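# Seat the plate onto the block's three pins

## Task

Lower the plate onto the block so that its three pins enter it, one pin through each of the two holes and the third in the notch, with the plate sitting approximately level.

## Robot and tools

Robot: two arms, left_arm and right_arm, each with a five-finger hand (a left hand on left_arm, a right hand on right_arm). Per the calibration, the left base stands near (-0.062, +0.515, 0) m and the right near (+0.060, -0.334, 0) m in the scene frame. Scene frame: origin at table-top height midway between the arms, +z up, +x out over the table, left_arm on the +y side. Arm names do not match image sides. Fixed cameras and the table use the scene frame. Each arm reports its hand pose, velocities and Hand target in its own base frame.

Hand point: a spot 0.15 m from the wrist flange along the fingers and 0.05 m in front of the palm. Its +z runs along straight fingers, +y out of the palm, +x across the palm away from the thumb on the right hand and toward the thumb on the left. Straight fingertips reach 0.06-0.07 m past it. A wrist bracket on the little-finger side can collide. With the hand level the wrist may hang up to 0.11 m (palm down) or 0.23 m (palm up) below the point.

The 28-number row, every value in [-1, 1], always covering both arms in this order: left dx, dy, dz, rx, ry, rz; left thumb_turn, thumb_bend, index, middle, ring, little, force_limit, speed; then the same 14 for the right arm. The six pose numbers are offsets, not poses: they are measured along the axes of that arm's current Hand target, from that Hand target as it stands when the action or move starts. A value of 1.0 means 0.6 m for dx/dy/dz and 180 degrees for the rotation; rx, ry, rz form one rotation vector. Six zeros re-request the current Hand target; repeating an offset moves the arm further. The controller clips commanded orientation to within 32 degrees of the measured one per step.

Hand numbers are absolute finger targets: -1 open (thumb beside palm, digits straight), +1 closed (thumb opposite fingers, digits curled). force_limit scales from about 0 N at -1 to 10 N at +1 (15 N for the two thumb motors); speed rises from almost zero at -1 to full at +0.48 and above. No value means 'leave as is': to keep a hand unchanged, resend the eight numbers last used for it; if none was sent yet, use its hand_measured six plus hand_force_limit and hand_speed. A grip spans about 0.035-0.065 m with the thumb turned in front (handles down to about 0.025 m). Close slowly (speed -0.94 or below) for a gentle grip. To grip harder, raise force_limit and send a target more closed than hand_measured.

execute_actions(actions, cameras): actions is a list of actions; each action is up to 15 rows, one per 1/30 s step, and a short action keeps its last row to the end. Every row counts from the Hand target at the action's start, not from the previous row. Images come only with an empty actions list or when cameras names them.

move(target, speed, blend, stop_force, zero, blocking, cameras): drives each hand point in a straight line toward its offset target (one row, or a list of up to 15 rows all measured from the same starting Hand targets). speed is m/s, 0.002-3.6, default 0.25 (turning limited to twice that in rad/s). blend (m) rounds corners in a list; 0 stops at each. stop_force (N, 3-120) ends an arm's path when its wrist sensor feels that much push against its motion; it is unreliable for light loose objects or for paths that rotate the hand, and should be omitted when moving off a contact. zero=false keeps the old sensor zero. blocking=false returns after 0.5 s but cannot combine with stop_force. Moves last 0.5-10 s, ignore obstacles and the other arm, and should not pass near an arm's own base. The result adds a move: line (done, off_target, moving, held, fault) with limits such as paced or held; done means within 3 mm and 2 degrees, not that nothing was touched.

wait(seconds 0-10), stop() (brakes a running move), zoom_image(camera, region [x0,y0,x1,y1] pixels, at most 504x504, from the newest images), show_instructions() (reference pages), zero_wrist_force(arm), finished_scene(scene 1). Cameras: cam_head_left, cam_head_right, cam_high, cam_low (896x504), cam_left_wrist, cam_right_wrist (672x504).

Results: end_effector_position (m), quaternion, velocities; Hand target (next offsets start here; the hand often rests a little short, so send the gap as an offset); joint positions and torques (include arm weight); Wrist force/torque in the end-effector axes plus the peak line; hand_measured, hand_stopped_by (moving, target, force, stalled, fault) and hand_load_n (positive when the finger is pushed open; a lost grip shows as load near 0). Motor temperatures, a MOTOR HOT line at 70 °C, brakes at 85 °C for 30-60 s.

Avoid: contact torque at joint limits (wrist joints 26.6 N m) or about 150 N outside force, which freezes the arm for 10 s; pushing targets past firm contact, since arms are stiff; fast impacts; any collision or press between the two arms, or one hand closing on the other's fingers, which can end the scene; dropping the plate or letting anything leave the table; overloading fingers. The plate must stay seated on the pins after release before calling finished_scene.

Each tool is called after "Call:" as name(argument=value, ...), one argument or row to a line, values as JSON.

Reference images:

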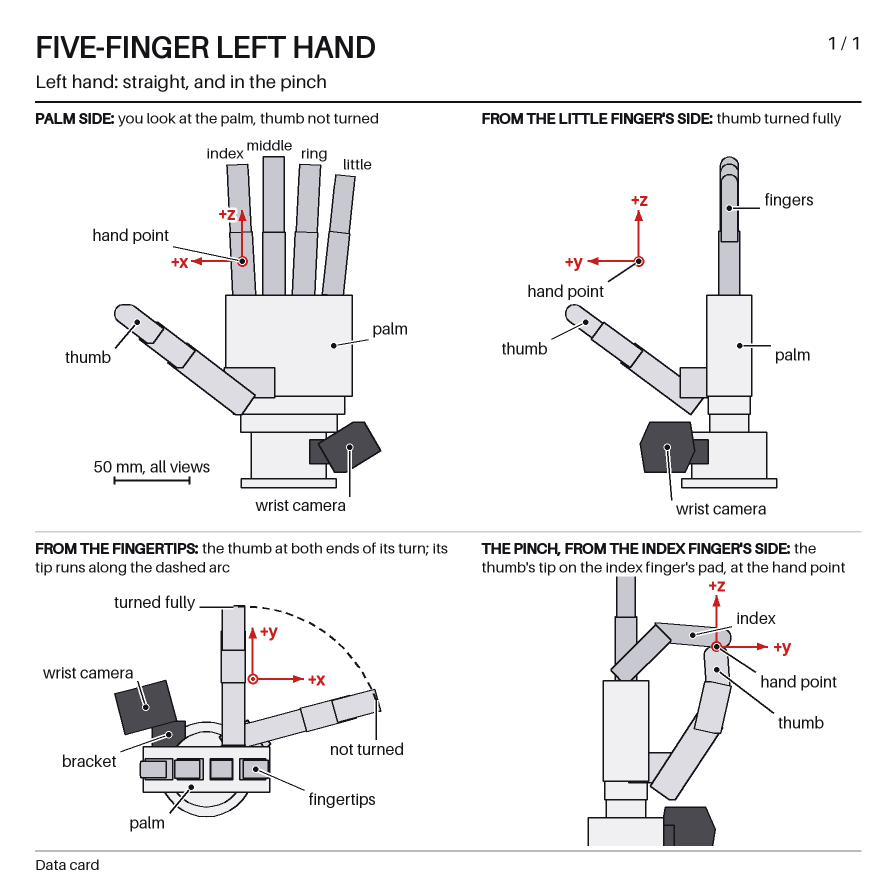

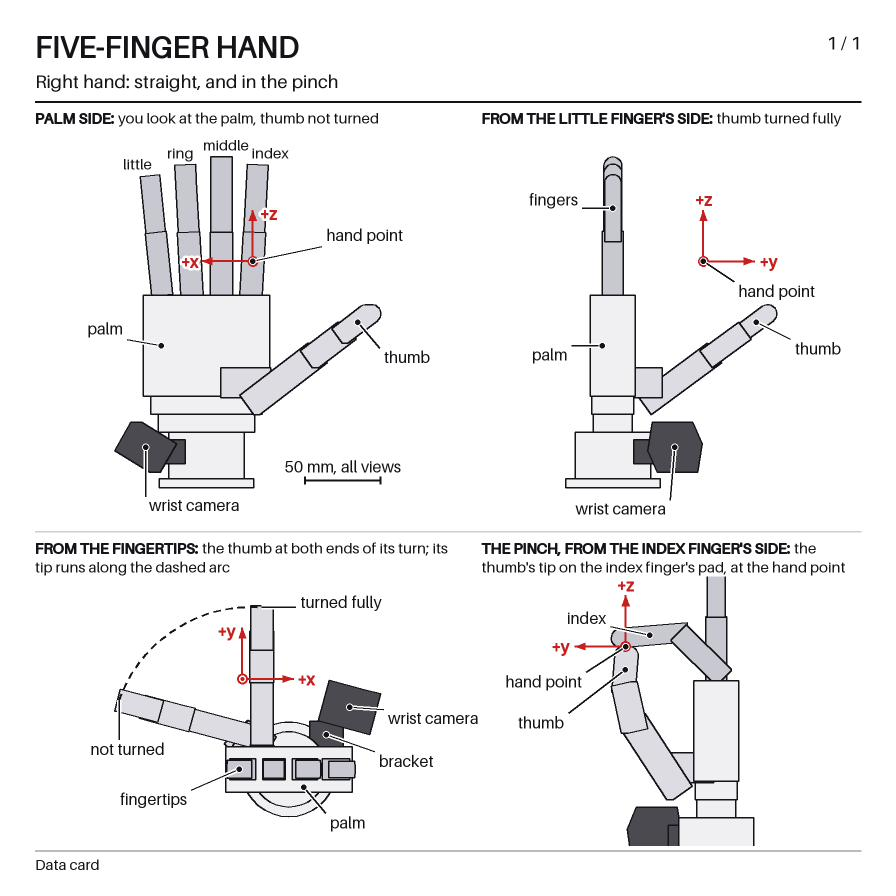

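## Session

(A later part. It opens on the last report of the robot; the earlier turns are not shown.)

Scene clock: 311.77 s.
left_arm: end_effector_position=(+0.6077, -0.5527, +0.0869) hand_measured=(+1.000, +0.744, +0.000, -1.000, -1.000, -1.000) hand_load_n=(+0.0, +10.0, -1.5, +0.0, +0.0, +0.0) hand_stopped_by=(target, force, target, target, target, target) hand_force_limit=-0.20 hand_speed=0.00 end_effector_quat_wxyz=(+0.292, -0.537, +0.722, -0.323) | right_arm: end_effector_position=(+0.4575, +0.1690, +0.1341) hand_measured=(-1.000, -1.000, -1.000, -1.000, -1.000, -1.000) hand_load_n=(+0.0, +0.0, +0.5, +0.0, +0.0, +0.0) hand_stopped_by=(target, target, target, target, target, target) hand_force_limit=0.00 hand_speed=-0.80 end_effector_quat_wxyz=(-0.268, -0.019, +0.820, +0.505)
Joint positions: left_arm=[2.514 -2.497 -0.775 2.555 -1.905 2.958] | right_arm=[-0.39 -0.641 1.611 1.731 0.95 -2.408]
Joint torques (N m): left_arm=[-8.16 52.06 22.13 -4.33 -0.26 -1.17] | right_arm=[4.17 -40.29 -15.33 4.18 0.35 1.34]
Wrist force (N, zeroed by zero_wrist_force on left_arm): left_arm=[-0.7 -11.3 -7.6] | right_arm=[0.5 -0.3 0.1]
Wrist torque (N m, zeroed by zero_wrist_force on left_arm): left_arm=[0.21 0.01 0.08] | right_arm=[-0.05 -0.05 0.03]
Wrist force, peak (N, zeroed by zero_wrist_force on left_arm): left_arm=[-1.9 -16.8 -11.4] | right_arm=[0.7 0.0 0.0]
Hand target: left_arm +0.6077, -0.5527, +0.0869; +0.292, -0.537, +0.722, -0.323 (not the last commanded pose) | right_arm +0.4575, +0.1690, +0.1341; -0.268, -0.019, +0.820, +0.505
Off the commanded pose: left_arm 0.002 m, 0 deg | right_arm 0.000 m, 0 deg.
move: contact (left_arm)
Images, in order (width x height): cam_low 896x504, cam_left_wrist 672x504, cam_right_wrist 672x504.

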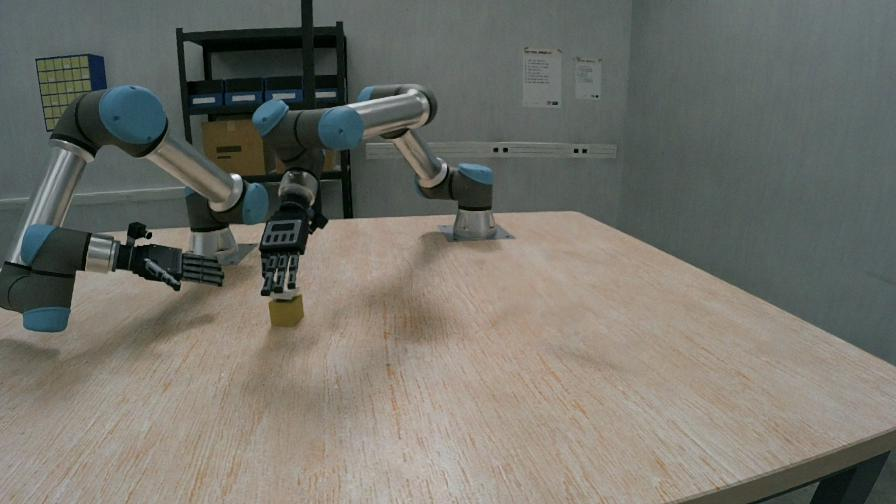

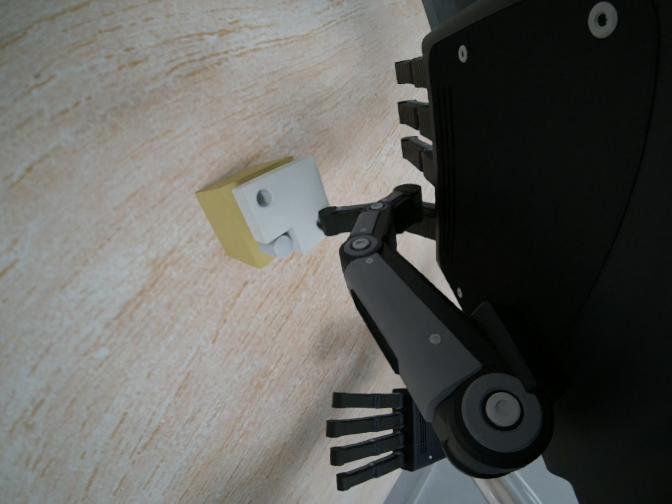

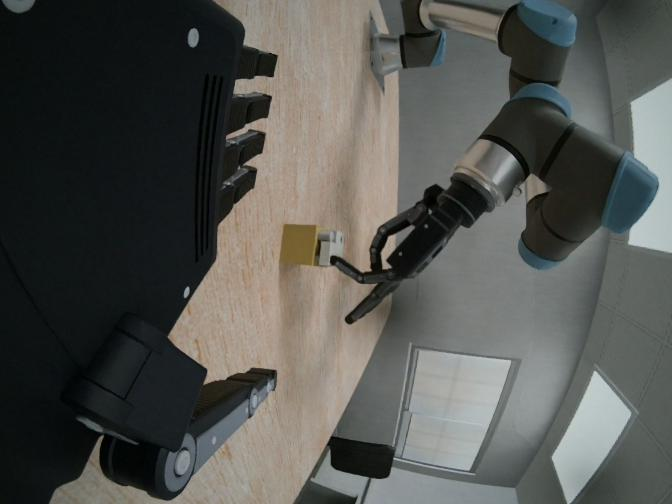

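Call:
move(
  target=[
    [-0.00091,0.00079,-0.00061,0,0,0,1,1,0,-1,-1,-1,-0.2,0,0,0,0,0,0,0,-1,-1,-1,-1,-1,-1,0,-0.8],
    [-0.00095,-0.00039,0.00087,0,0,0,1,1,0,-1,-1,-1,-0.2,0,0,0,0,0,0,0,-1,-1,-1,-1,-1,-1,0,-0.8],
    [0.00093,-0.00053,0.00081,0,0,0,1,1,0,-1,-1,-1,-0.2,0,0,0,0,0,0,0,-1,-1,-1,-1,-1,-1,0,-0.8],
    [0.00097,0.00065,-0.00067,0,0,0,1,1,0,-1,-1,-1,-0.2,0,0,0,0,0,0,0,-1,-1,-1,-1,-1,-1,0,-0.8],
    [-0.0009,0.00092,-0.0005,0,0,0,1,1,0,-1,-1,-1,-0.2,0,0,0,0,0,0,0,-1,-1,-1,-1,-1,-1,0,-0.8],
    [-0.00094,-0.00026,0.00098,0,0,0,1,1,0,-1,-1,-1,-0.2,0,0,0,0,0,0,0,-1,-1,-1,-1,-1,-1,0,-0.8],
    [0.00094,-0.0004,0.00092,0,0,0,1,1,0,-1,-1,-1,-0.2,0,0,0,0,0,0,0,-1,-1,-1,-1,-1,-1,0,-0.8],
    [0.00098,0.00078,-0.00056,0,0,0,1,1,0,-1,-1,-1,-0.2,0,0,0,0,0,0,0,-1,-1,-1,-1,-1,-1,0,-0.8],
    [-0.00088,0.00105,-0.0004,0,0,0,1,1,0,-1,-1,-1,-0.2,0,0,0,0,0,0,0,-1,-1,-1,-1,-1,-1,0,-0.8],
    [0.00004,0.00039,0.00031,0,0,0,1,1,0,-1,-1,-1,-0.2,0,0,0,0,0,0,0,-1,-1,-1,-1,-1,-1,0,-0.8],
  ],
  speed=0.01,
  blend=[0.0004,0.0004,0.0004,0.0004,0.0004,0.0004,0.0004,0.0004,0.0004,0],
  cameras=["cam_left_wrist","cam_right_wrist","cam_low"],
)

Call:
zoom_image(
  camera="cam_right_wrist",
  region=[305, 222, 365, 282],
)

Call:
zoom_image(
  camera="cam_low",
  region=[264, 280, 314, 330],
)

Scene clock: 317.17 s.
left_arm: end_effector_position=(+0.6076, -0.5527, +0.0867) hand_measured=(+1.000, +0.744, +0.000, -1.000, -1.000, -1.000) hand_load_n=(+0.5, +10.0, -2.0, +0.0, +0.0, +0.0) hand_stopped_by=(target, force, target, target, target, target) hand_force_limit=-0.20 hand_speed=0.00 end_effector_quat_wxyz=(+0.292, -0.537, +0.722, -0.323) | right_arm: end_effector_position=(+0.4575, +0.1690, +0.1341) hand_measured=(-1.000, -1.000, -1.000, -1.000, -1.000, -1.000) hand_load_n=(+0.0, +0.0, +0.0, +0.0, +0.0, +0.0) hand_stopped_by=(target, target, target, target, target, target) hand_force_limit=0.00 hand_speed=-0.80 end_effector_quat_wxyz=(-0.268, -0.019, +0.820, +0.505)
Joint positions: left_arm=[2.513 -2.497 -0.776 2.556 -1.905 2.958] | right_arm=[-0.39 -0.641 1.611 1.731 0.95 -2.408]
Joint torques (N m): left_arm=[7.87 35.22 21.55 -4.82 2.28 2.32] | right_arm=[3.75 -40.9 -15.45 3.88 0.34 1.38]
Wrist force (N, zeroed by zero_wrist_force on left_arm): left_arm=[-1.7 -14.5 -9.6] | right_arm=[0.6 -0.1 0.1]
Wrist torque (N m, zeroed by zero_wrist_force on left_arm): left_arm=[0.27 -0.03 0.08] | right_arm=[-0.02 -0.05 0.03]
Wrist force, peak (N, zeroed by zero_wrist_force on left_arm): left_arm=[-1.2 -16.8 -9.0] | right_arm=[0.7 -0.1 0.2]
Hand target: left_arm +0.6077, -0.5527, +0.0866; +0.292, -0.537, +0.722, -0.323 | right_arm +0.4575, +0.1690, +0.1341; -0.268, -0.019, +0.820, +0.505
Off the commanded pose: left_arm 0.000 m, 0 deg | right_arm 0.000 m, 0 deg.
move: done
Images, in order (width x height): cam_low 896x504, cam_left_wrist 672x504, cam_right_wrist 672x504.

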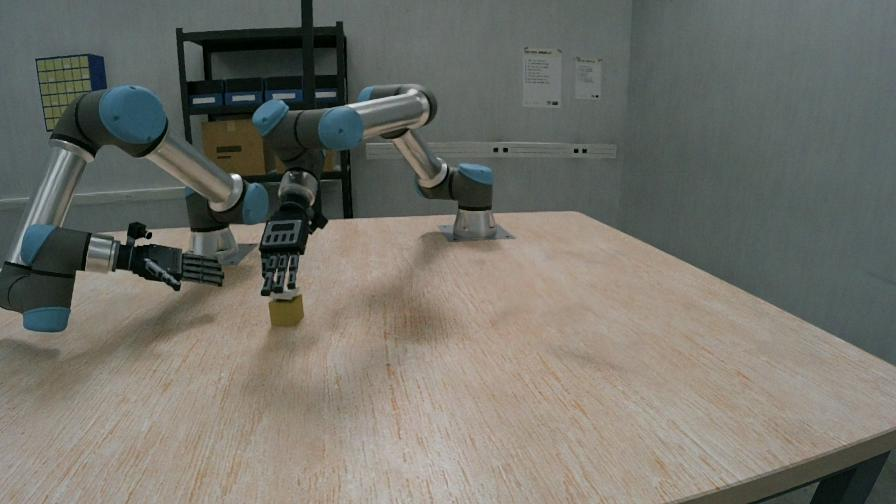

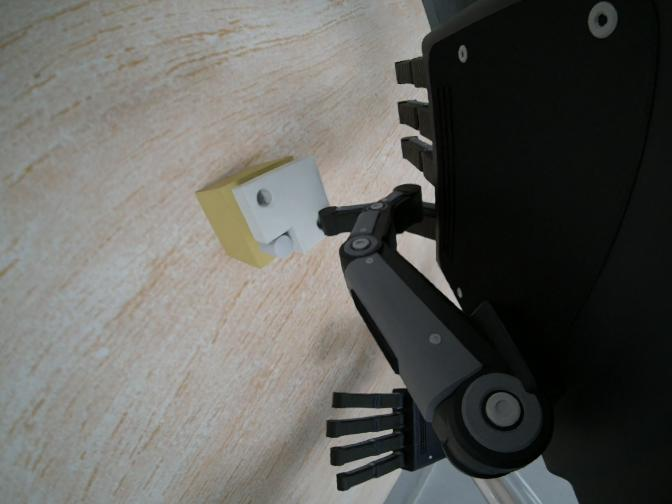

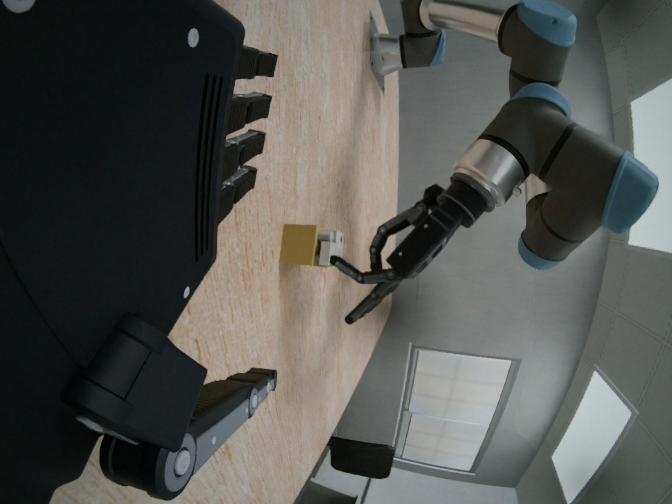

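Scaled by 8.400 from the camera's 672x504 image, which has a finer 960x720 frame.

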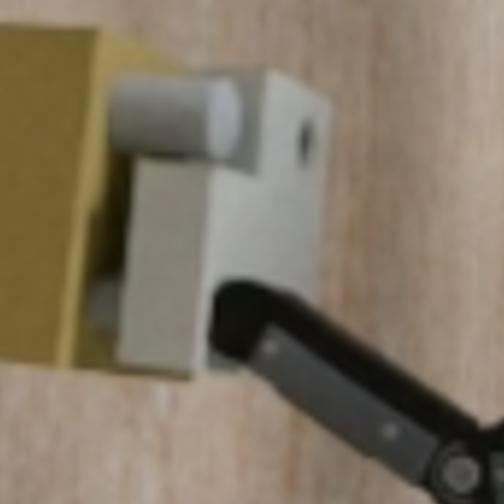

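Scaled by 10.080 from the camera's 896x504 image, which has a finer 1280x720 frame.

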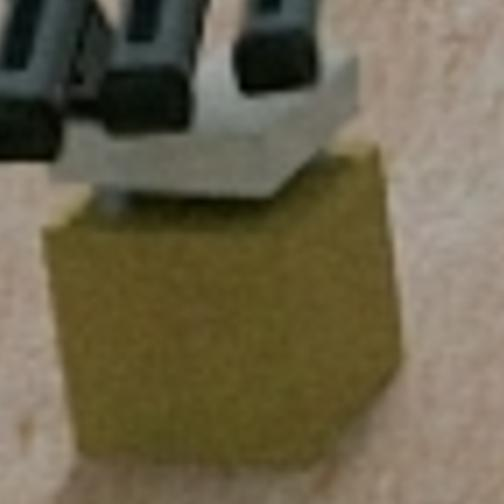

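Call:
move(
  target=[
    [-0.0025,-0.026,-0.0206,0,0,0,1,1,0,-1,-1,-1,-0.2,0,0,0,0,0,0,0,-1,-1,-1,-1,-1,-1,0,-0.8],
    [0.011,-0.0625,-0.1869,0,0,0,1,1,0,-1,-1,-1,-0.2,0,0,0,0,0,0,0,-1,-1,-1,-1,-1,-1,0,-0.8],
  ],
  speed=0.15,
  blend=[0.01,0],
)

Call:
move(
  target=[0,0,0,0,0,0,1,1,0,-1,-1,-1,-0.2,0,-0.0378,0.03895,0.1446,0,0,0,-1,-1,-1,-1,-1,-1,0,-0.8],
  speed=0.08,
  cameras=["cam_right_wrist","cam_low","cam_head_right"],
)

Scene clock: 319.93 s.
left_arm: end_effector_position=(+0.5418, -0.5499, +0.1849) hand_measured=(+1.000, +0.744, +0.000, -1.000, -1.000, -1.000) hand_load_n=(+0.0, +10.0, +1.0, +0.0, -0.5, +0.0) hand_stopped_by=(target, force, target, target, target, target) hand_force_limit=-0.20 hand_speed=0.00 end_effector_quat_wxyz=(+0.292, -0.537, +0.722, -0.323) | right_arm: end_effector_position=(+0.4575, +0.1690, +0.1341) hand_measured=(-1.000, -1.000, -1.000, -1.000, -1.000, -1.000) hand_load_n=(+0.0, +0.0, +0.0, +0.0, +0.0, +0.0) hand_stopped_by=(target, target, target, target, target, target) hand_force_limit=0.00 hand_speed=-0.80 end_effector_quat_wxyz=(-0.268, -0.019, +0.820, +0.505)
Joint positions: left_arm=[2.454 -2.328 -0.834 2.43 -1.95 2.916] | right_arm=[-0.39 -0.641 1.611 1.731 0.95 -2.408]
Joint torques (N m): left_arm=[-8.03 57.82 11.01 -2.77 -2.11 -2.3] | right_arm=[3.79 -41.57 -15.35 4.35 0.4 1.24]
Wrist force (N, zeroed by zero_wrist_force on left_arm): left_arm=[-0.6 0.1 -0.9] | right_arm=[0.3 0.0 0.3]
Wrist torque (N m, zeroed by zero_wrist_force on left_arm): left_arm=[0.07 0.05 0.07] | right_arm=[-0.03 -0.03 0.02]
Wrist force, peak (N, zeroed by zero_wrist_force on left_arm): left_arm=[-1.6 -14.7 -10.1] | right_arm=[0.4 -0.6 0.2]
Hand target: left_arm +0.5418, -0.5499, +0.1850; +0.292, -0.537, +0.722, -0.323 | right_arm +0.4575, +0.1690, +0.1341; -0.268, -0.019, +0.820, +0.505
Off the commanded pose: left_arm 0.000 m, 0 deg | right_arm 0.000 m, 0 deg.
move: done

Scene clock: 321.53 s.
left_arm: end_effector_position=(+0.5418, -0.5499, +0.1850) hand_measured=(+1.000, +0.744, +0.000, -1.000, -1.000, -1.000) hand_load_n=(+0.0, +10.0, +1.0, +0.0, +0.0, +0.0) hand_stopped_by=(target, force, target, target, target, target) hand_force_limit=-0.20 hand_speed=0.00 end_effector_quat_wxyz=(+0.292, -0.537, +0.722, -0.323) | right_arm: end_effector_position=(+0.4426, +0.2582, +0.1141) hand_measured=(-1.000, -1.000, -1.000, -1.000, -1.000, -1.000) hand_load_n=(+0.0, +0.0, +0.0, +0.0, +0.0, +0.0) hand_stopped_by=(target, target, target, target, target, target) hand_force_limit=0.00 hand_speed=-0.80 end_effector_quat_wxyz=(-0.268, -0.019, +0.820, +0.505)
Joint positions: left_arm=[2.454 -2.327 -0.834 2.43 -1.95 2.916] | right_arm=[-0.232 -0.626 1.654 1.615 0.809 -2.315]
Joint torques (N m): left_arm=[-8.44 58.05 11.16 -2.73 -2.09 -2.25] | right_arm=[4.43 -38.7 -16.97 -0.68 -3.07 1.45]
Wrist force (N, zeroed by zero_wrist_force on left_arm): left_arm=[-0.6 0.1 -0.7] | right_arm=[0.1 0.0 0.2]
Wrist torque (N m, zeroed by zero_wrist_force on left_arm): left_arm=[0.05 0.05 0.07] | right_arm=[-0.02 0.00 0.01]
Wrist force, peak (N, zeroed by zero_wrist_force on left_arm): left_arm=[-0.6 -0.2 -0.9] | right_arm=[0.0 0.0 0.7]
Hand target: left_arm +0.5418, -0.5499, +0.1850; +0.292, -0.537, +0.722, -0.323 | right_arm +0.4427, +0.2582, +0.1141; -0.268, -0.019, +0.820, +0.505
Off the commanded pose: left_arm 0.000 m, 0 deg | right_arm 0.000 m, 0 deg.
move: done
Images, in order (width x height): cam_head_right 896x504, cam_low 896x504, cam_right_wrist 672x504.

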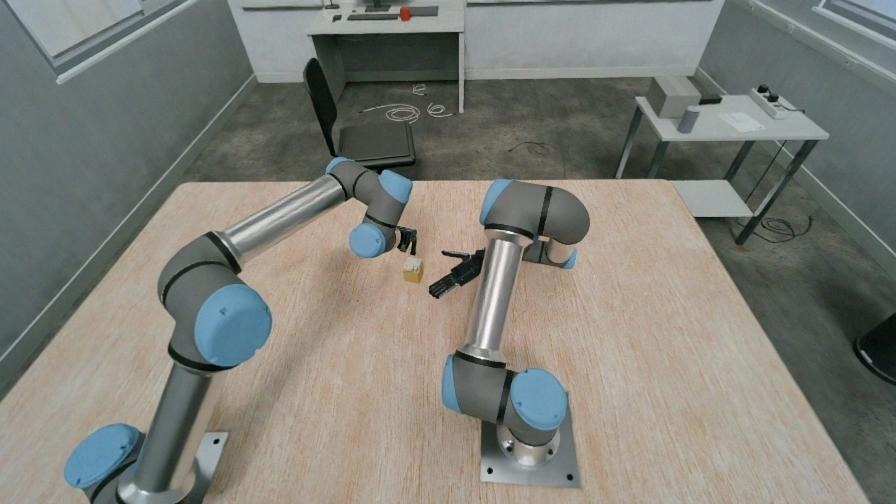

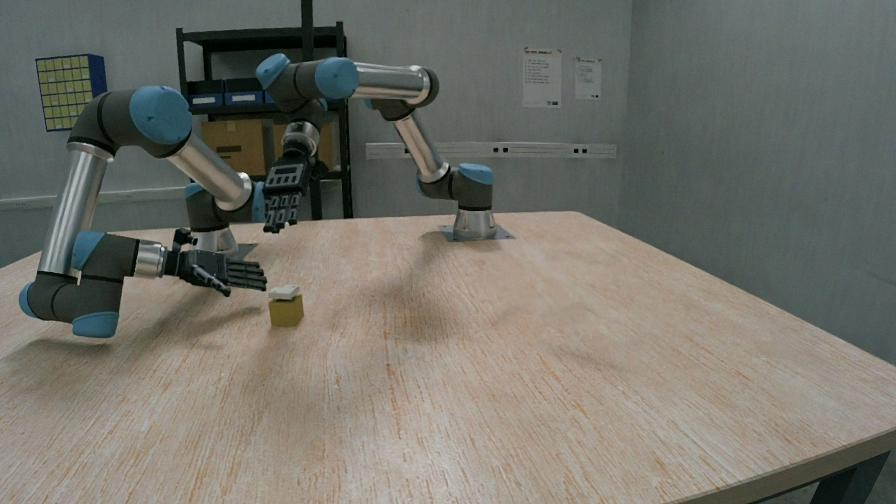

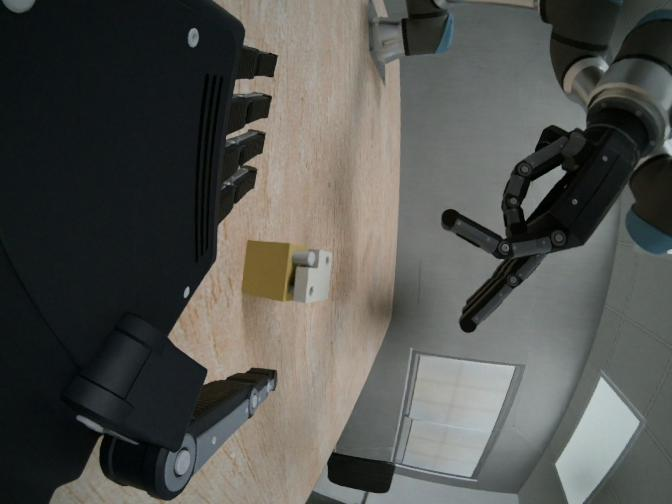

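Call:
zoom_image(
  camera="cam_right_wrist",
  region=[235, 230, 345, 310],
)

Call:
zoom_image(
  camera="cam_right_wrist",
  region=[280, 240, 340, 310],
)

Scaled by 4.582 from the camera's 672x504 image, which has a finer 960x720 frame.

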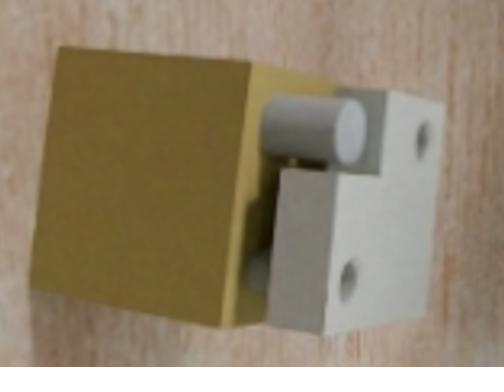

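Scaled by 7.200 from the camera's 672x504 image, which has a finer 960x720 frame.

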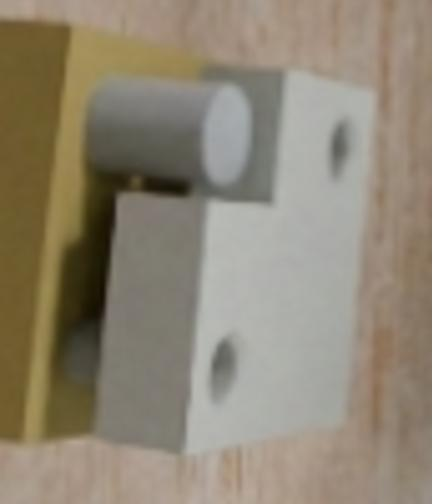

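Call:
move(
  target=[0,0,0,0,0,0,1,-1,-0.3,-0.3,-1,-1,-0.2,0,0.0231,-0.0238,-0.0882,0,0,0,-1,-1,-1,-1,-1,-1,0,-0.8],
  speed=0.08,
)

Call:
move(
  target=[-0.02918,0.01438,0.17325,0.0311,0.0037,-0.0083,1,-1,-0.3,-0.3,-1,-1,-0.2,0,0,0,0,0,0,0,-1,-1,-1,-1,-1,-1,0,-0.8],
  speed=0.12,
  cameras=["cam_right_wrist","cam_low","cam_left_wrist"],
)

Call:
zoom_image(
  camera="cam_right_wrist",
  region=[280, 215, 350, 285],
)

Call:
zoom_image(
  camera="cam_low",
  region=[264, 280, 310, 330],
)

Scene clock: 325.50 s.
left_arm: end_effector_position=(+0.5418, -0.5499, +0.1850) hand_measured=(+1.000, -1.000, -0.300, -0.300, -1.000, -1.000) hand_load_n=(+0.0, +0.0, +0.0, +0.0, +0.0, +0.0) hand_stopped_by=(target, target, target, target, target, target) hand_force_limit=-0.20 hand_speed=0.00 end_effector_quat_wxyz=(+0.292, -0.537, +0.722, -0.323) | right_arm: end_effector_position=(+0.4517, +0.2038, +0.1263) hand_measured=(-1.000, -1.000, -1.000, -1.000, -1.000, -1.000) hand_load_n=(+0.0, +0.0, +0.0, +0.5, +0.0, +0.0) hand_stopped_by=(target, target, target, target, target, target) hand_force_limit=0.00 hand_speed=-0.80 end_effector_quat_wxyz=(-0.268, -0.019, +0.820, +0.505)
Joint positions: left_arm=[2.454 -2.327 -0.834 2.43 -1.95 2.916] | right_arm=[-0.331 -0.638 1.635 1.685 0.896 -2.376]
Joint torques (N m): left_arm=[-7.78 58.37 9.98 -2.61 -2.05 -2.19] | right_arm=[-6.44 -50.48 -18.06 5.12 2.06 -1.86]
Wrist force (N, zeroed by zero_wrist_force on left_arm): left_arm=[-0.4 0.1 -0.7] | right_arm=[0.4 0.1 -0.1]
Wrist torque (N m, zeroed by zero_wrist_force on left_arm): left_arm=[0.07 0.03 0.07] | right_arm=[0.01 -0.03 0.09]
Wrist force, peak (N, zeroed by zero_wrist_force on left_arm): left_arm=[-0.6 -0.2 -1.0] | right_arm=[0.4 0.2 0.8]
Hand target: left_arm +0.5418, -0.5499, +0.1850; +0.292, -0.537, +0.722, -0.323 | right_arm +0.4517, +0.2038, +0.1263; -0.268, -0.019, +0.820, +0.505
Off the commanded pose: left_arm 0.000 m, 0 deg | right_arm 0.000 m, 0 deg.
move: done

Scene clock: 326.87 s.
left_arm: end_effector_position=(+0.6210, -0.5471, +0.1151) hand_measured=(+1.000, -1.000, -0.300, -0.300, -1.000, -1.000) hand_load_n=(+0.0, +0.0, +0.0, +0.0, +0.0, +0.0) hand_stopped_by=(target, target, target, target, target, target) hand_force_limit=-0.20 hand_speed=0.00 end_effector_quat_wxyz=(+0.309, -0.530, +0.700, -0.365) | right_arm: end_effector_position=(+0.4517, +0.2038, +0.1263) hand_measured=(-1.000, -1.000, -1.000, -1.000, -1.000, -1.000) hand_load_n=(+0.0, -0.5, +0.0, +0.0, +0.0, +0.0) hand_stopped_by=(target, target, target, target, target, target) hand_force_limit=0.00 hand_speed=-0.80 end_effector_quat_wxyz=(-0.268, -0.019, +0.820, +0.505)
Joint positions: left_arm=[2.53 -2.417 -0.878 2.685 -1.898 2.976] | right_arm=[-0.331 -0.638 1.635 1.685 0.896 -2.376]
Joint torques (N m): left_arm=[8.01 48.03 28.74 1.91 1.35 2.28] | right_arm=[-6.78 -50.02 -17.73 5.12 1.81 -1.67]
Wrist force (N, zeroed by zero_wrist_force on left_arm): left_arm=[-0.5 0.0 -0.5] | right_arm=[0.2 0.0 -0.1]
Wrist torque (N m, zeroed by zero_wrist_force on left_arm): left_arm=[0.03 0.05 -0.03] | right_arm=[0.01 -0.01 0.07]
Wrist force, peak (N, zeroed by zero_wrist_force on left_arm): left_arm=[-0.4 -0.4 -1.8] | right_arm=[0.7 0.1 -0.1]
Hand target: left_arm +0.6211, -0.5471, +0.1151; +0.309, -0.530, +0.700, -0.365 | right_arm +0.4517, +0.2038, +0.1263; -0.268, -0.019, +0.820, +0.505
Off the commanded pose: left_arm 0.000 m, 0 deg | right_arm 0.000 m, 0 deg.
move: done
Images, in order (width x height): cam_low 896x504, cam_left_wrist 672x504, cam_right_wrist 672x504.

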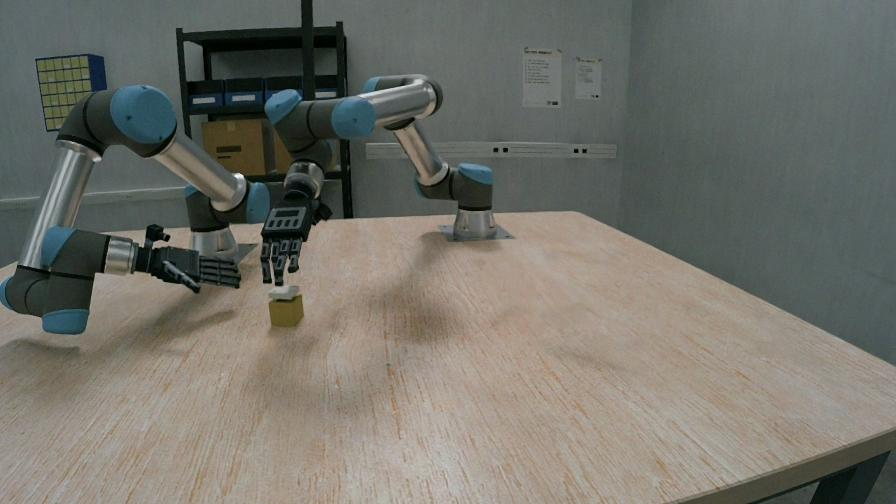

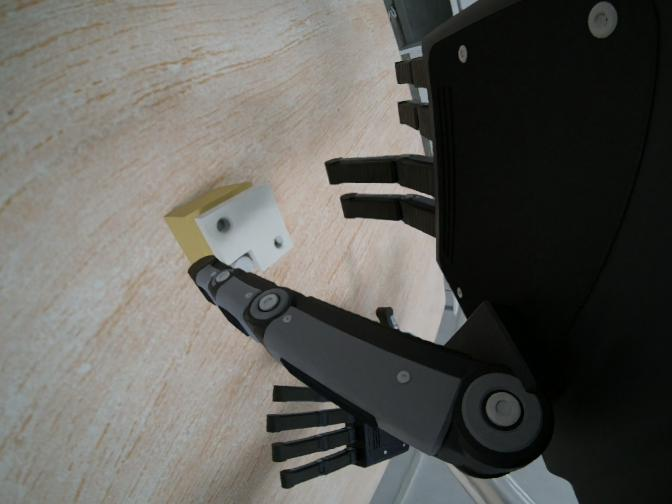

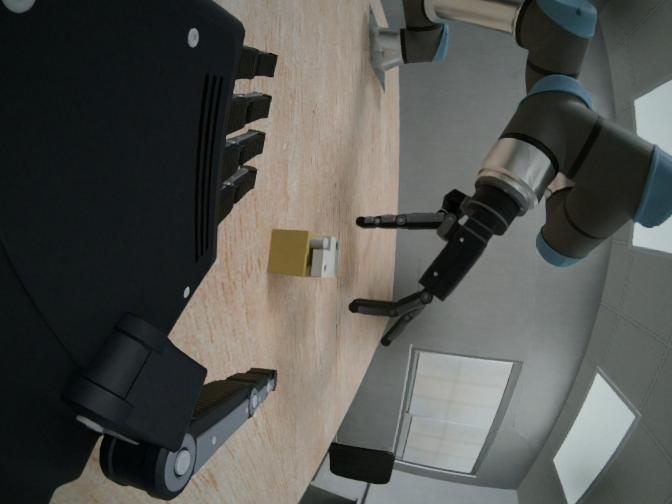

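Scaled by 7.200 from the camera's 672x504 image, which has a finer 960x720 frame.

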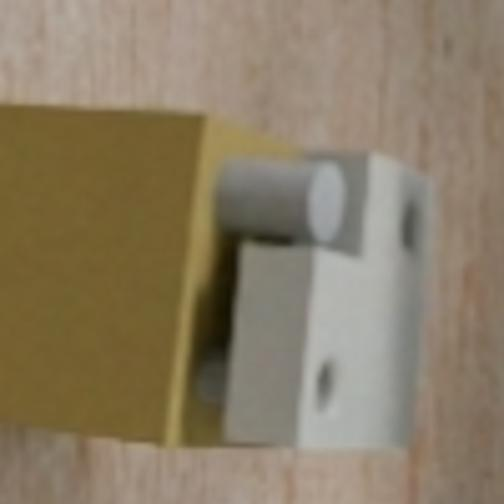

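Scaled by 10.080 from the camera's 896x504 image, which has a finer 1280x720 frame.

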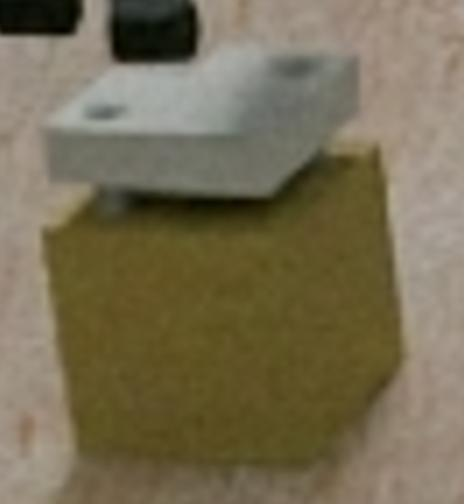

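Call:
move(
  target=[0.0029,0.0519,0.0337,0,0,0,1,-1,-0.3,-0.3,-1,-1,-0.2,0,0,0,0,0,0,0,-1,-1,-1,-1,-1,-1,0,-0.8],
  speed=0.08,
  stop_force=5,
)

Call:
move(
  target=[0,0,0,0,0,0,1,-0.8,-0.05,-0.05,-1,-1,-0.2,-0.7,0,0,0,0,0,0,-1,-1,-1,-1,-1,-1,0,-0.8],
  speed=0.08,
)

Call:
zero_wrist_force(
  arm="left_arm",
)

Call:
move(
  target=[0,0,0,0,0,0,1,-0.72,0.1,0.05,-1,-1,0,-0.9,0,0,0,0,0,0,-1,-1,-1,-1,-1,-1,0,-0.8],
  speed=0.04,
)

Scene clock: 328.80 s.
left_arm: end_effector_position=(+0.6211, -0.5471, +0.0779) hand_measured=(+1.000, -1.000, -0.300, -0.300, -1.000, -1.000) hand_load_n=(+0.0, +0.0, +0.0, +0.0, -0.5, +0.0) hand_stopped_by=(target, target, target, target, target, target) hand_force_limit=-0.20 hand_speed=0.00 end_effector_quat_wxyz=(+0.309, -0.530, +0.700, -0.365) | right_arm: end_effector_position=(+0.4517, +0.2038, +0.1263) hand_measured=(-1.000, -1.000, -1.000, -1.000, -1.000, -1.000) hand_load_n=(+0.0, +0.0, +0.0, +0.0, +0.0, +0.0) hand_stopped_by=(target, target, target, target, target, target) hand_force_limit=0.00 hand_speed=-0.80 end_effector_quat_wxyz=(-0.268, -0.019, +0.820, +0.505)
Joint positions: left_arm=[2.53 -2.439 -0.935 2.764 -1.898 2.976] | right_arm=[-0.331 -0.638 1.635 1.685 0.896 -2.376]
Joint torques (N m): left_arm=[8.72 48.38 10.72 1.93 0.38 0.19] | right_arm=[-7.2 -50.25 -18.55 5.17 1.99 -1.98]
Wrist force (N, zeroed by zero_wrist_force on left_arm): left_arm=[-0.6 0.0 -0.5] | right_arm=[0.4 -0.2 0.0]
Wrist torque (N m, zeroed by zero_wrist_force on left_arm): left_arm=[0.02 0.07 -0.04] | right_arm=[-0.01 -0.04 0.09]
Wrist force, peak (N, zeroed by zero_wrist_force on left_arm): left_arm=[-0.7 -0.6 -0.7] | right_arm=[0.7 -0.1 -0.2]
Hand target: left_arm +0.6211, -0.5471, +0.0779; +0.309, -0.530, +0.700, -0.365 | right_arm +0.4517, +0.2038, +0.1263; -0.268, -0.019, +0.820, +0.505
Off the commanded pose: left_arm 0.000 m, 0 deg | right_arm 0.000 m, 0 deg.
move: done

Scene clock: 329.53 s.
left_arm: end_effector_position=(+0.6211, -0.5471, +0.0779) hand_measured=(+1.000, -0.800, -0.050, -0.050, -1.000, -1.000) hand_load_n=(+0.0, +0.0, +0.0, +0.0, +0.0, +0.0) hand_stopped_by=(target, target, target, target, target, target) hand_force_limit=-0.20 hand_speed=-0.70 end_effector_quat_wxyz=(+0.309, -0.530, +0.700, -0.365) | right_arm: end_effector_position=(+0.4517, +0.2038, +0.1263) hand_measured=(-1.000, -1.000, -1.000, -1.000, -1.000, -1.000) hand_load_n=(+0.0, +0.0, +0.0, +0.0, +0.0, +0.0) hand_stopped_by=(target, target, target, target, target, target) hand_force_limit=0.00 hand_speed=-0.80 end_effector_quat_wxyz=(-0.268, -0.019, +0.820, +0.505)
Joint positions: left_arm=[2.53 -2.439 -0.935 2.764 -1.898 2.976] | right_arm=[-0.331 -0.638 1.635 1.685 0.896 -2.376]
Joint torques (N m): left_arm=[8.4 48.6 10.75 1.83 1.45 0.96] | right_arm=[-8.22 -49.93 -17.59 5.35 1.77 -2.14]
Wrist force (N, zeroed by zero_wrist_force on left_arm): left_arm=[-0.6 -0.2 -0.7] | right_arm=[0.3 0.0 0.1]
Wrist torque (N m, zeroed by zero_wrist_force on left_arm): left_arm=[0.02 0.07 -0.03] | right_arm=[-0.01 -0.02 0.07]
Wrist force, peak (N, zeroed by zero_wrist_force on left_arm): left_arm=[-0.6 0.0 -0.8] | right_arm=[0.6 0.1 0.0]
Hand target: left_arm +0.6211, -0.5471, +0.0779; +0.309, -0.530, +0.700, -0.365 | right_arm +0.4517, +0.2038, +0.1263; -0.268, -0.019, +0.820, +0.505
Off the commanded pose: left_arm 0.000 m, 0 deg | right_arm 0.000 m, 0 deg.
move: done

Wrist force sensor zeroed.

Scene clock: 330.03 s.
left_arm: end_effector_position=(+0.6212, -0.5471, +0.0779) hand_measured=(+1.000, -0.772, +0.014, -0.006, -1.000, -1.000) hand_load_n=(+0.0, +7.5, +4.5, +7.5, +0.0, +0.0) hand_stopped_by=(target, force, force, force, target, target) hand_force_limit=0.00 hand_speed=-0.90 end_effector_quat_wxyz=(+0.309, -0.530, +0.700, -0.365) | right_arm: end_effector_position=(+0.4517, +0.2038, +0.1263) hand_measured=(-1.000, -1.000, -1.000, -1.000, -1.000, -1.000) hand_load_n=(+0.0, +0.0, +0.0, +0.0, +0.0, +0.0) hand_stopped_by=(target, target, target, target, target, target) hand_force_limit=0.00 hand_speed=-0.80 end_effector_quat_wxyz=(-0.268, -0.019, +0.820, +0.505)
Joint positions: left_arm=[2.53 -2.439 -0.935 2.764 -1.898 2.976] | right_arm=[-0.331 -0.638 1.635 1.685 0.896 -2.376]
Joint torques (N m): left_arm=[5.43 48.95 10.14 1.16 1.27 1.7] | right_arm=[-6.82 -50.24 -16.45 5.06 1.73 -1.98]
Wrist force (N, zeroed by zero_wrist_force on left_arm): left_arm=[0.7 -0.7 0.6] | right_arm=[0.3 -0.2 0.0]
Wrist torque (N m, zeroed by zero_wrist_force on left_arm): left_arm=[-0.05 -0.01 0.01] | right_arm=[-0.01 -0.03 0.08]
Wrist force, peak (N, zeroed by zero_wrist_force on left_arm): left_arm=[0.6 -1.5 -0.2] | right_arm=[0.5 0.0 -0.2]
Hand target: left_arm +0.6211, -0.5471, +0.0779; +0.309, -0.530, +0.700, -0.365 | right_arm +0.4517, +0.2038, +0.1263; -0.268, -0.019, +0.820, +0.505
Off the commanded pose: left_arm 0.000 m, 0 deg | right_arm 0.000 m, 0 deg.
move: done

Call:
move(
  target=[0,0,0,0,0,0,1,-0.6,0.25,0.15,-1,-1,0.3,-0.92,0,0,0,0,0,0,-1,-1,-1,-1,-1,-1,0,-0.8],
  speed=0.04,
)

Call:
move(
  target=[-0.00003,-0.00056,-0.00036,0,0,0,1,-0.6,0.25,0.15,-1,-1,0.3,-0.92,0,0,0,0,0,0,-1,-1,-1,-1,-1,-1,0,-0.8],
  speed=0.02,
)

Scene clock: 331.33 s.
left_arm: end_effector_position=(+0.6212, -0.5471, +0.0779) hand_measured=(+1.000, -0.770, +0.018, -0.006, -1.000, -1.000) hand_load_n=(-0.5, +10.0, +7.0, +6.5, +0.0, +0.0) hand_stopped_by=(target, force, force, force, target, target) hand_force_limit=0.30 hand_speed=-0.92 end_effector_quat_wxyz=(+0.309, -0.530, +0.700, -0.365) | right_arm: end_effector_position=(+0.4517, +0.2038, +0.1263) hand_measured=(-1.000, -1.000, -1.000, -1.000, -1.000, -1.000) hand_load_n=(+0.0, +0.0, +0.0, +0.0, +0.0, +0.0) hand_stopped_by=(target, target, target, target, target, target) hand_force_limit=0.00 hand_speed=-0.80 end_effector_quat_wxyz=(-0.268, -0.019, +0.820, +0.505)
Joint positions: left_arm=[2.53 -2.439 -0.935 2.764 -1.898 2.976] | right_arm=[-0.331 -0.638 1.635 1.685 0.896 -2.376]
Joint torques (N m): left_arm=[1.24 50.5 11.08 -0.59 -0.47 2.33] | right_arm=[-6.35 -50.72 -19.39 5.28 1.67 -1.75]
Wrist force (N, zeroed by zero_wrist_force on left_arm): left_arm=[1.0 -1.7 -0.4] | right_arm=[0.4 0.1 0.0]
Wrist torque (N m, zeroed by zero_wrist_force on left_arm): left_arm=[-0.08 -0.03 0.01] | right_arm=[0.01 -0.03 0.09]
Wrist force, peak (N, zeroed by zero_wrist_force on left_arm): left_arm=[1.2 -1.9 -0.4] | right_arm=[0.5 0.1 0.2]
Hand target: left_arm +0.6211, -0.5471, +0.0779; +0.309, -0.530, +0.700, -0.365 | right_arm +0.4517, +0.2038, +0.1263; -0.268, -0.019, +0.820, +0.505
Off the commanded pose: left_arm 0.000 m, 0 deg | right_arm 0.000 m, 0 deg.
move: done

Scene clock: 332.03 s.
left_arm: end_effector_position=(+0.6211, -0.5471, +0.0782) hand_measured=(+1.000, -0.770, +0.018, -0.006, -1.000, -1.000) hand_load_n=(-1.0, +10.0, +6.0, +6.0, +0.0, +0.0) hand_stopped_by=(target, force, force, force, target, target) hand_force_limit=0.30 hand_speed=-0.92 end_effector_quat_wxyz=(+0.309, -0.530, +0.700, -0.365) | right_arm: end_effector_position=(+0.4517, +0.2038, +0.1263) hand_measured=(-1.000, -1.000, -1.000, -1.000, -1.000, -1.000) hand_load_n=(+0.5, +0.0, +0.0, +0.0, +0.0, +0.0) hand_stopped_by=(target, target, target, target, target, target) hand_force_limit=0.00 hand_speed=-0.80 end_effector_quat_wxyz=(-0.268, -0.019, +0.820, +0.505)
Joint positions: left_arm=[2.53 -2.438 -0.934 2.763 -1.898 2.976] | right_arm=[-0.331 -0.638 1.635 1.685 0.896 -2.376]
Joint torques (N m): left_arm=[-1.71 64.15 30.56 -2 -1.33 2.28] | right_arm=[-7.4 -51.08 -16.84 5.24 1.75 -1.77]
Wrist force (N, zeroed by zero_wrist_force on left_arm): left_arm=[0.3 3.4 2.0] | right_arm=[0.2 0.0 0.0]
Wrist torque (N m, zeroed by zero_wrist_force on left_arm): left_arm=[0.08 0.01 -0.03] | right_arm=[-0.01 -0.01 0.07]
Wrist force, peak (N, zeroed by zero_wrist_force on left_arm): left_arm=[0.7 3.3 2.3] | right_arm=[0.5 -0.2 -0.1]
Hand target: left_arm +0.6211, -0.5471, +0.0783; +0.309, -0.530, +0.700, -0.365 | right_arm +0.4517, +0.2038, +0.1263; -0.268, -0.019, +0.820, +0.505
Off the commanded pose: left_arm 0.000 m, 0 deg | right_arm 0.000 m, 0 deg.
move: done

Call:
move(
  target=[0.00002,0.00035,0.00023,0,0,0,1,-0.6,0.25,0.15,-1,-1,0.3,-0.92,0,0,0,0,0,0,-1,-1,-1,-1,-1,-1,0,-0.8],
  speed=0.02,
)

Call:
move(
  target=[0.00002,0.00013,0.00108,-0.00832,0.0004,0.0001,1,-0.6,0.25,0.15,-1,-1,0.3,-0.92,0,0,0,0,0,0,-1,-1,-1,-1,-1,-1,0,-0.8],
  speed=0.04,
)

Call:
move(
  target=[0.00056,0.00016,0.00011,-0.00009,-0.00302,0.00466,1,-0.6,0.25,0.15,-1,-1,0.3,-0.92,0,0,0,0,0,0,-1,-1,-1,-1,-1,-1,0,-0.8],
  speed=0.04,
)

Call:
move(
  target=[-0.00047,-0.0001,0.00019,-0.00026,-0.00466,-0.00303,1,-0.6,0.25,0.15,-1,-1,0.3,-0.92,0,0,0,0,0,0,-1,-1,-1,-1,-1,-1,0,-0.8],
  speed=0.04,
  cameras=["cam_right_wrist","cam_low","cam_left_wrist"],
)

Call:
zoom_image(
  camera="cam_right_wrist",
  region=[280, 215, 350, 285],
)

Scene clock: 334.27 s.
left_arm: end_effector_position=(+0.6212, -0.5471, +0.0781) hand_measured=(+1.000, -0.770, +0.018, -0.006, -1.000, -1.000) hand_load_n=(-1.5, +10.5, +6.0, +6.5, +0.0, +0.0) hand_stopped_by=(target, force, force, force, target, target) hand_force_limit=0.30 hand_speed=-0.92 end_effector_quat_wxyz=(+0.309, -0.530, +0.700, -0.365) | right_arm: end_effector_position=(+0.4517, +0.2038, +0.1263) hand_measured=(-1.000, -1.000, -1.000, -1.000, -1.000, -1.000) hand_load_n=(+0.0, +0.0, +0.0, +0.0, +0.0, +0.0) hand_stopped_by=(target, target, target, target, target, target) hand_force_limit=0.00 hand_speed=-0.80 end_effector_quat_wxyz=(-0.268, -0.019, +0.820, +0.505)
Joint positions: left_arm=[2.53 -2.438 -0.934 2.763 -1.898 2.976] | right_arm=[-0.331 -0.638 1.635 1.685 0.896 -2.376]
Joint torques (N m): left_arm=[-6.61 51.89 10.78 2.16 -1.48 0.53] | right_arm=[-7.58 -50.67 -18.41 5.37 1.75 -1.99]
Wrist force (N, zeroed by zero_wrist_force on left_arm): left_arm=[-0.1 3.1 2.5] | right_arm=[0.2 -0.2 0.0]
Wrist torque (N m, zeroed by zero_wrist_force on left_arm): left_arm=[0.04 0.03 -0.03] | right_arm=[-0.02 -0.02 0.08]
Wrist force, peak (N, zeroed by zero_wrist_force on left_arm): left_arm=[0.3 4.3 2.8] | right_arm=[0.5 -0.1 -0.1]
Hand target: left_arm +0.6211, -0.5471, +0.0780; +0.309, -0.530, +0.700, -0.365 | right_arm +0.4517, +0.2038, +0.1263; -0.268, -0.019, +0.820, +0.505
Off the commanded pose: left_arm 0.000 m, 0 deg | right_arm 0.000 m, 0 deg.
move: done

Scene clock: 335.13 s.
left_arm: end_effector_position=(+0.6216, -0.5472, +0.0776) hand_measured=(+1.000, -0.772, +0.018, -0.006, -1.000, -1.000) hand_load_n=(-0.5, +10.5, +5.5, +5.5, +0.0, +0.0) hand_stopped_by=(target, force, force, force, target, target) hand_force_limit=0.30 hand_speed=-0.92 end_effector_quat_wxyz=(+0.302, -0.534, +0.705, -0.356) | right_arm: end_effector_position=(+0.4517, +0.2038, +0.1263) hand_measured=(-1.000, -1.000, -1.000, -1.000, -1.000, -1.000) hand_load_n=(+0.0, +0.0, +0.0, +0.0, +0.0, +0.0) hand_stopped_by=(target, target, target, target, target, target) hand_force_limit=0.00 hand_speed=-0.80 end_effector_quat_wxyz=(-0.268, -0.019, +0.820, +0.505)
Joint positions: left_arm=[2.533 -2.456 -0.894 2.715 -1.89 2.97] | right_arm=[-0.331 -0.638 1.635 1.685 0.896 -2.376]
Joint torques (N m): left_arm=[7.49 48.76 28.08 -2.92 1.6 -2.28] | right_arm=[-6.45 -51.66 -16.84 5.19 1.76 -1.95]
Wrist force (N, zeroed by zero_wrist_force on left_arm): left_arm=[0.1 0.5 1.5] | right_arm=[0.2 -0.4 0.0]
Wrist torque (N m, zeroed by zero_wrist_force on left_arm): left_arm=[0.18 0.01 0.08] | right_arm=[-0.05 -0.02 0.07]
Wrist force, peak (N, zeroed by zero_wrist_force on left_arm): left_arm=[0.1 2.5 2.0] | right_arm=[0.4 -0.3 0.1]
Hand target: left_arm +0.6216, -0.5472, +0.0776; +0.302, -0.534, +0.705, -0.356 | right_arm +0.4517, +0.2038, +0.1263; -0.268, -0.019, +0.820, +0.505
Off the commanded pose: left_arm 0.000 m, 0 deg | right_arm 0.000 m, 0 deg.
move: done

Scene clock: 335.87 s.
left_arm: end_effector_position=(+0.6216, -0.5475, +0.0775) hand_measured=(+1.000, -0.772, +0.018, -0.006, -1.000, -1.000) hand_load_n=(-0.5, +10.5, +5.0, +6.0, +0.0, +0.0) hand_stopped_by=(target, force, force, force, target, target) hand_force_limit=0.30 hand_speed=-0.92 end_effector_quat_wxyz=(+0.308, -0.530, +0.708, -0.351) | right_arm: end_effector_position=(+0.4517, +0.2038, +0.1263) hand_measured=(-1.000, -1.000, -1.000, -1.000, -1.000, -1.000) hand_load_n=(+0.0, +0.0, +0.0, +0.0, +0.0, +0.0) hand_stopped_by=(target, target, target, target, target, target) hand_force_limit=0.00 hand_speed=-0.80 end_effector_quat_wxyz=(-0.268, -0.019, +0.820, +0.505)
Joint positions: left_arm=[2.528 -2.463 -0.882 2.706 -1.903 2.981] | right_arm=[-0.331 -0.638 1.635 1.685 0.896 -2.376]
Joint torques (N m): left_arm=[-8.13 49.93 28.6 -2.7 -1.97 2.5] | right_arm=[-6.48 -50.16 -18.67 5.22 1.65 -1.86]
Wrist force (N, zeroed by zero_wrist_force on left_arm): left_arm=[0.4 0.9 1.0] | right_arm=[0.2 0.1 -0.1]
Wrist torque (N m, zeroed by zero_wrist_force on left_arm): left_arm=[0.12 0.00 -0.08] | right_arm=[0.01 0.00 0.07]
Wrist force, peak (N, zeroed by zero_wrist_force on left_arm): left_arm=[0.4 1.7 1.7] | right_arm=[0.6 -0.2 0.0]
Hand target: left_arm +0.6216, -0.5476, +0.0775; +0.308, -0.530, +0.708, -0.351 | right_arm +0.4517, +0.2038, +0.1263; -0.268, -0.019, +0.820, +0.505
Off the commanded pose: left_arm 0.000 m, 0 deg | right_arm 0.000 m, 0 deg.
move: done

Scene clock: 336.63 s.
left_arm: end_effector_position=(+0.6217, -0.5473, +0.0775) hand_measured=(+1.000, -0.772, +0.018, -0.006, -1.000, -1.000) hand_load_n=(-1.0, +10.5, +4.5, +6.0, -0.5, +0.0) hand_stopped_by=(target, force, force, force, target, target) hand_force_limit=0.30 hand_speed=-0.92 end_effector_quat_wxyz=(+0.311, -0.536, +0.703, -0.349) | right_arm: end_effector_position=(+0.4517, +0.2038, +0.1263) hand_measured=(-1.000, -1.000, -1.000, -1.000, -1.000, -1.000) hand_load_n=(+0.0, +0.0, +0.0, +0.0, +0.0, +0.0) hand_stopped_by=(target, target, target, target, target, target) hand_force_limit=0.00 hand_speed=-0.80 end_effector_quat_wxyz=(-0.268, -0.019, +0.820, +0.505)
Joint positions: left_arm=[2.524 -2.468 -0.873 2.698 -1.921 2.968] | right_arm=[-0.331 -0.638 1.635 1.685 0.896 -2.376]
Joint torques (N m): left_arm=[-7.76 50.77 29.2 -2.44 -2.27 -2.4] | right_arm=[-5.09 -50.35 -17.78 5.24 1.65 -1.47]
Wrist force (N, zeroed by zero_wrist_force on left_arm): left_arm=[0.6 2.0 0.8] | right_arm=[0.4 0.2 0.0]
Wrist torque (N m, zeroed by zero_wrist_force on left_arm): left_arm=[0.09 0.05 0.05] | right_arm=[0.02 -0.03 0.08]
Wrist force, peak (N, zeroed by zero_wrist_force on left_arm): left_arm=[0.6 2.6 1.5] | right_arm=[0.6 0.1 0.1]
Hand target: left_arm +0.6217, -0.5473, +0.0775; +0.311, -0.536, +0.703, -0.348 | right_arm +0.4517, +0.2038, +0.1263; -0.268, -0.019, +0.820, +0.505
Off the commanded pose: left_arm 0.000 m, 0 deg | right_arm 0.000 m, 0 deg.
move: done
Images, in order (width x height): cam_low 896x504, cam_left_wrist 672x504, cam_right_wrist 672x504.

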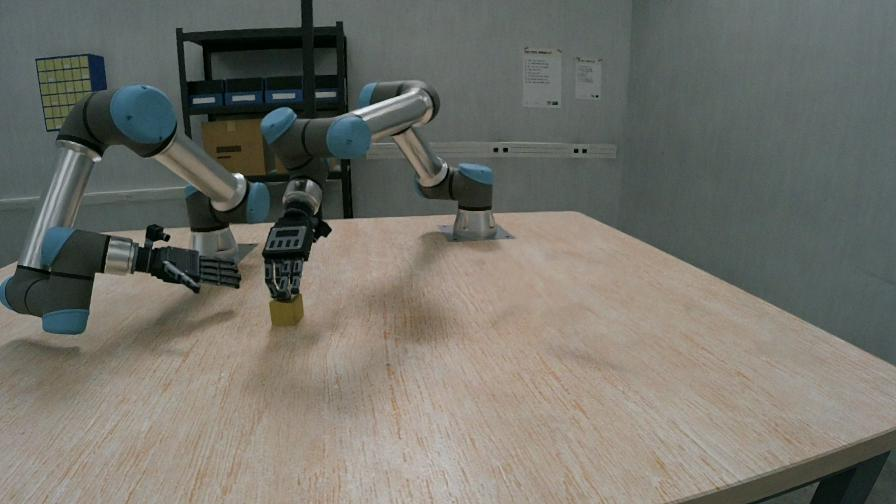

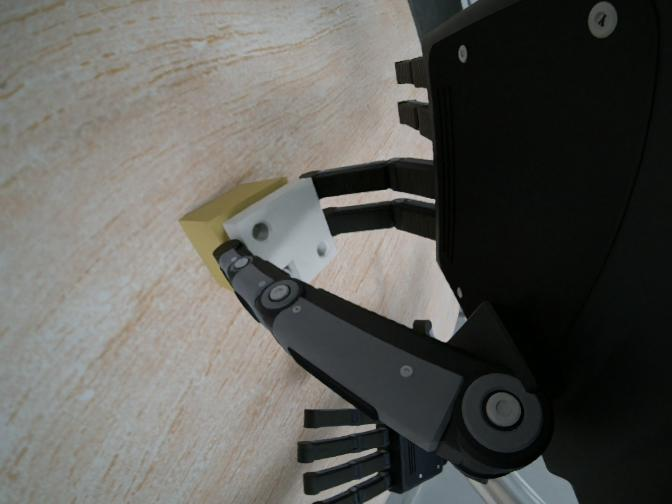

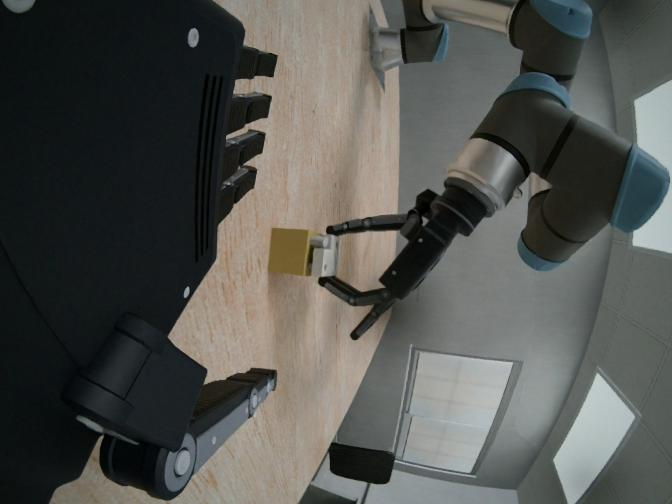

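Scaled by 7.200 from the camera's 672x504 image, which has a finer 960x720 frame.

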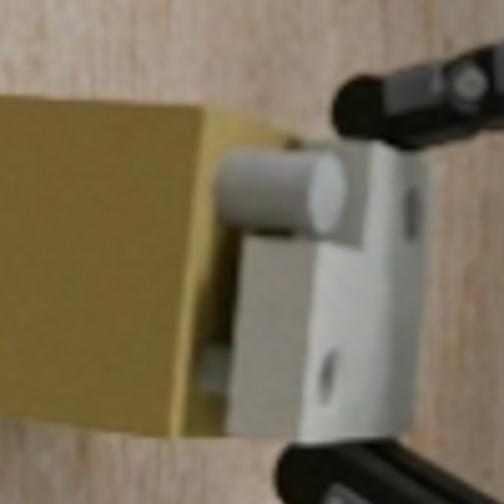

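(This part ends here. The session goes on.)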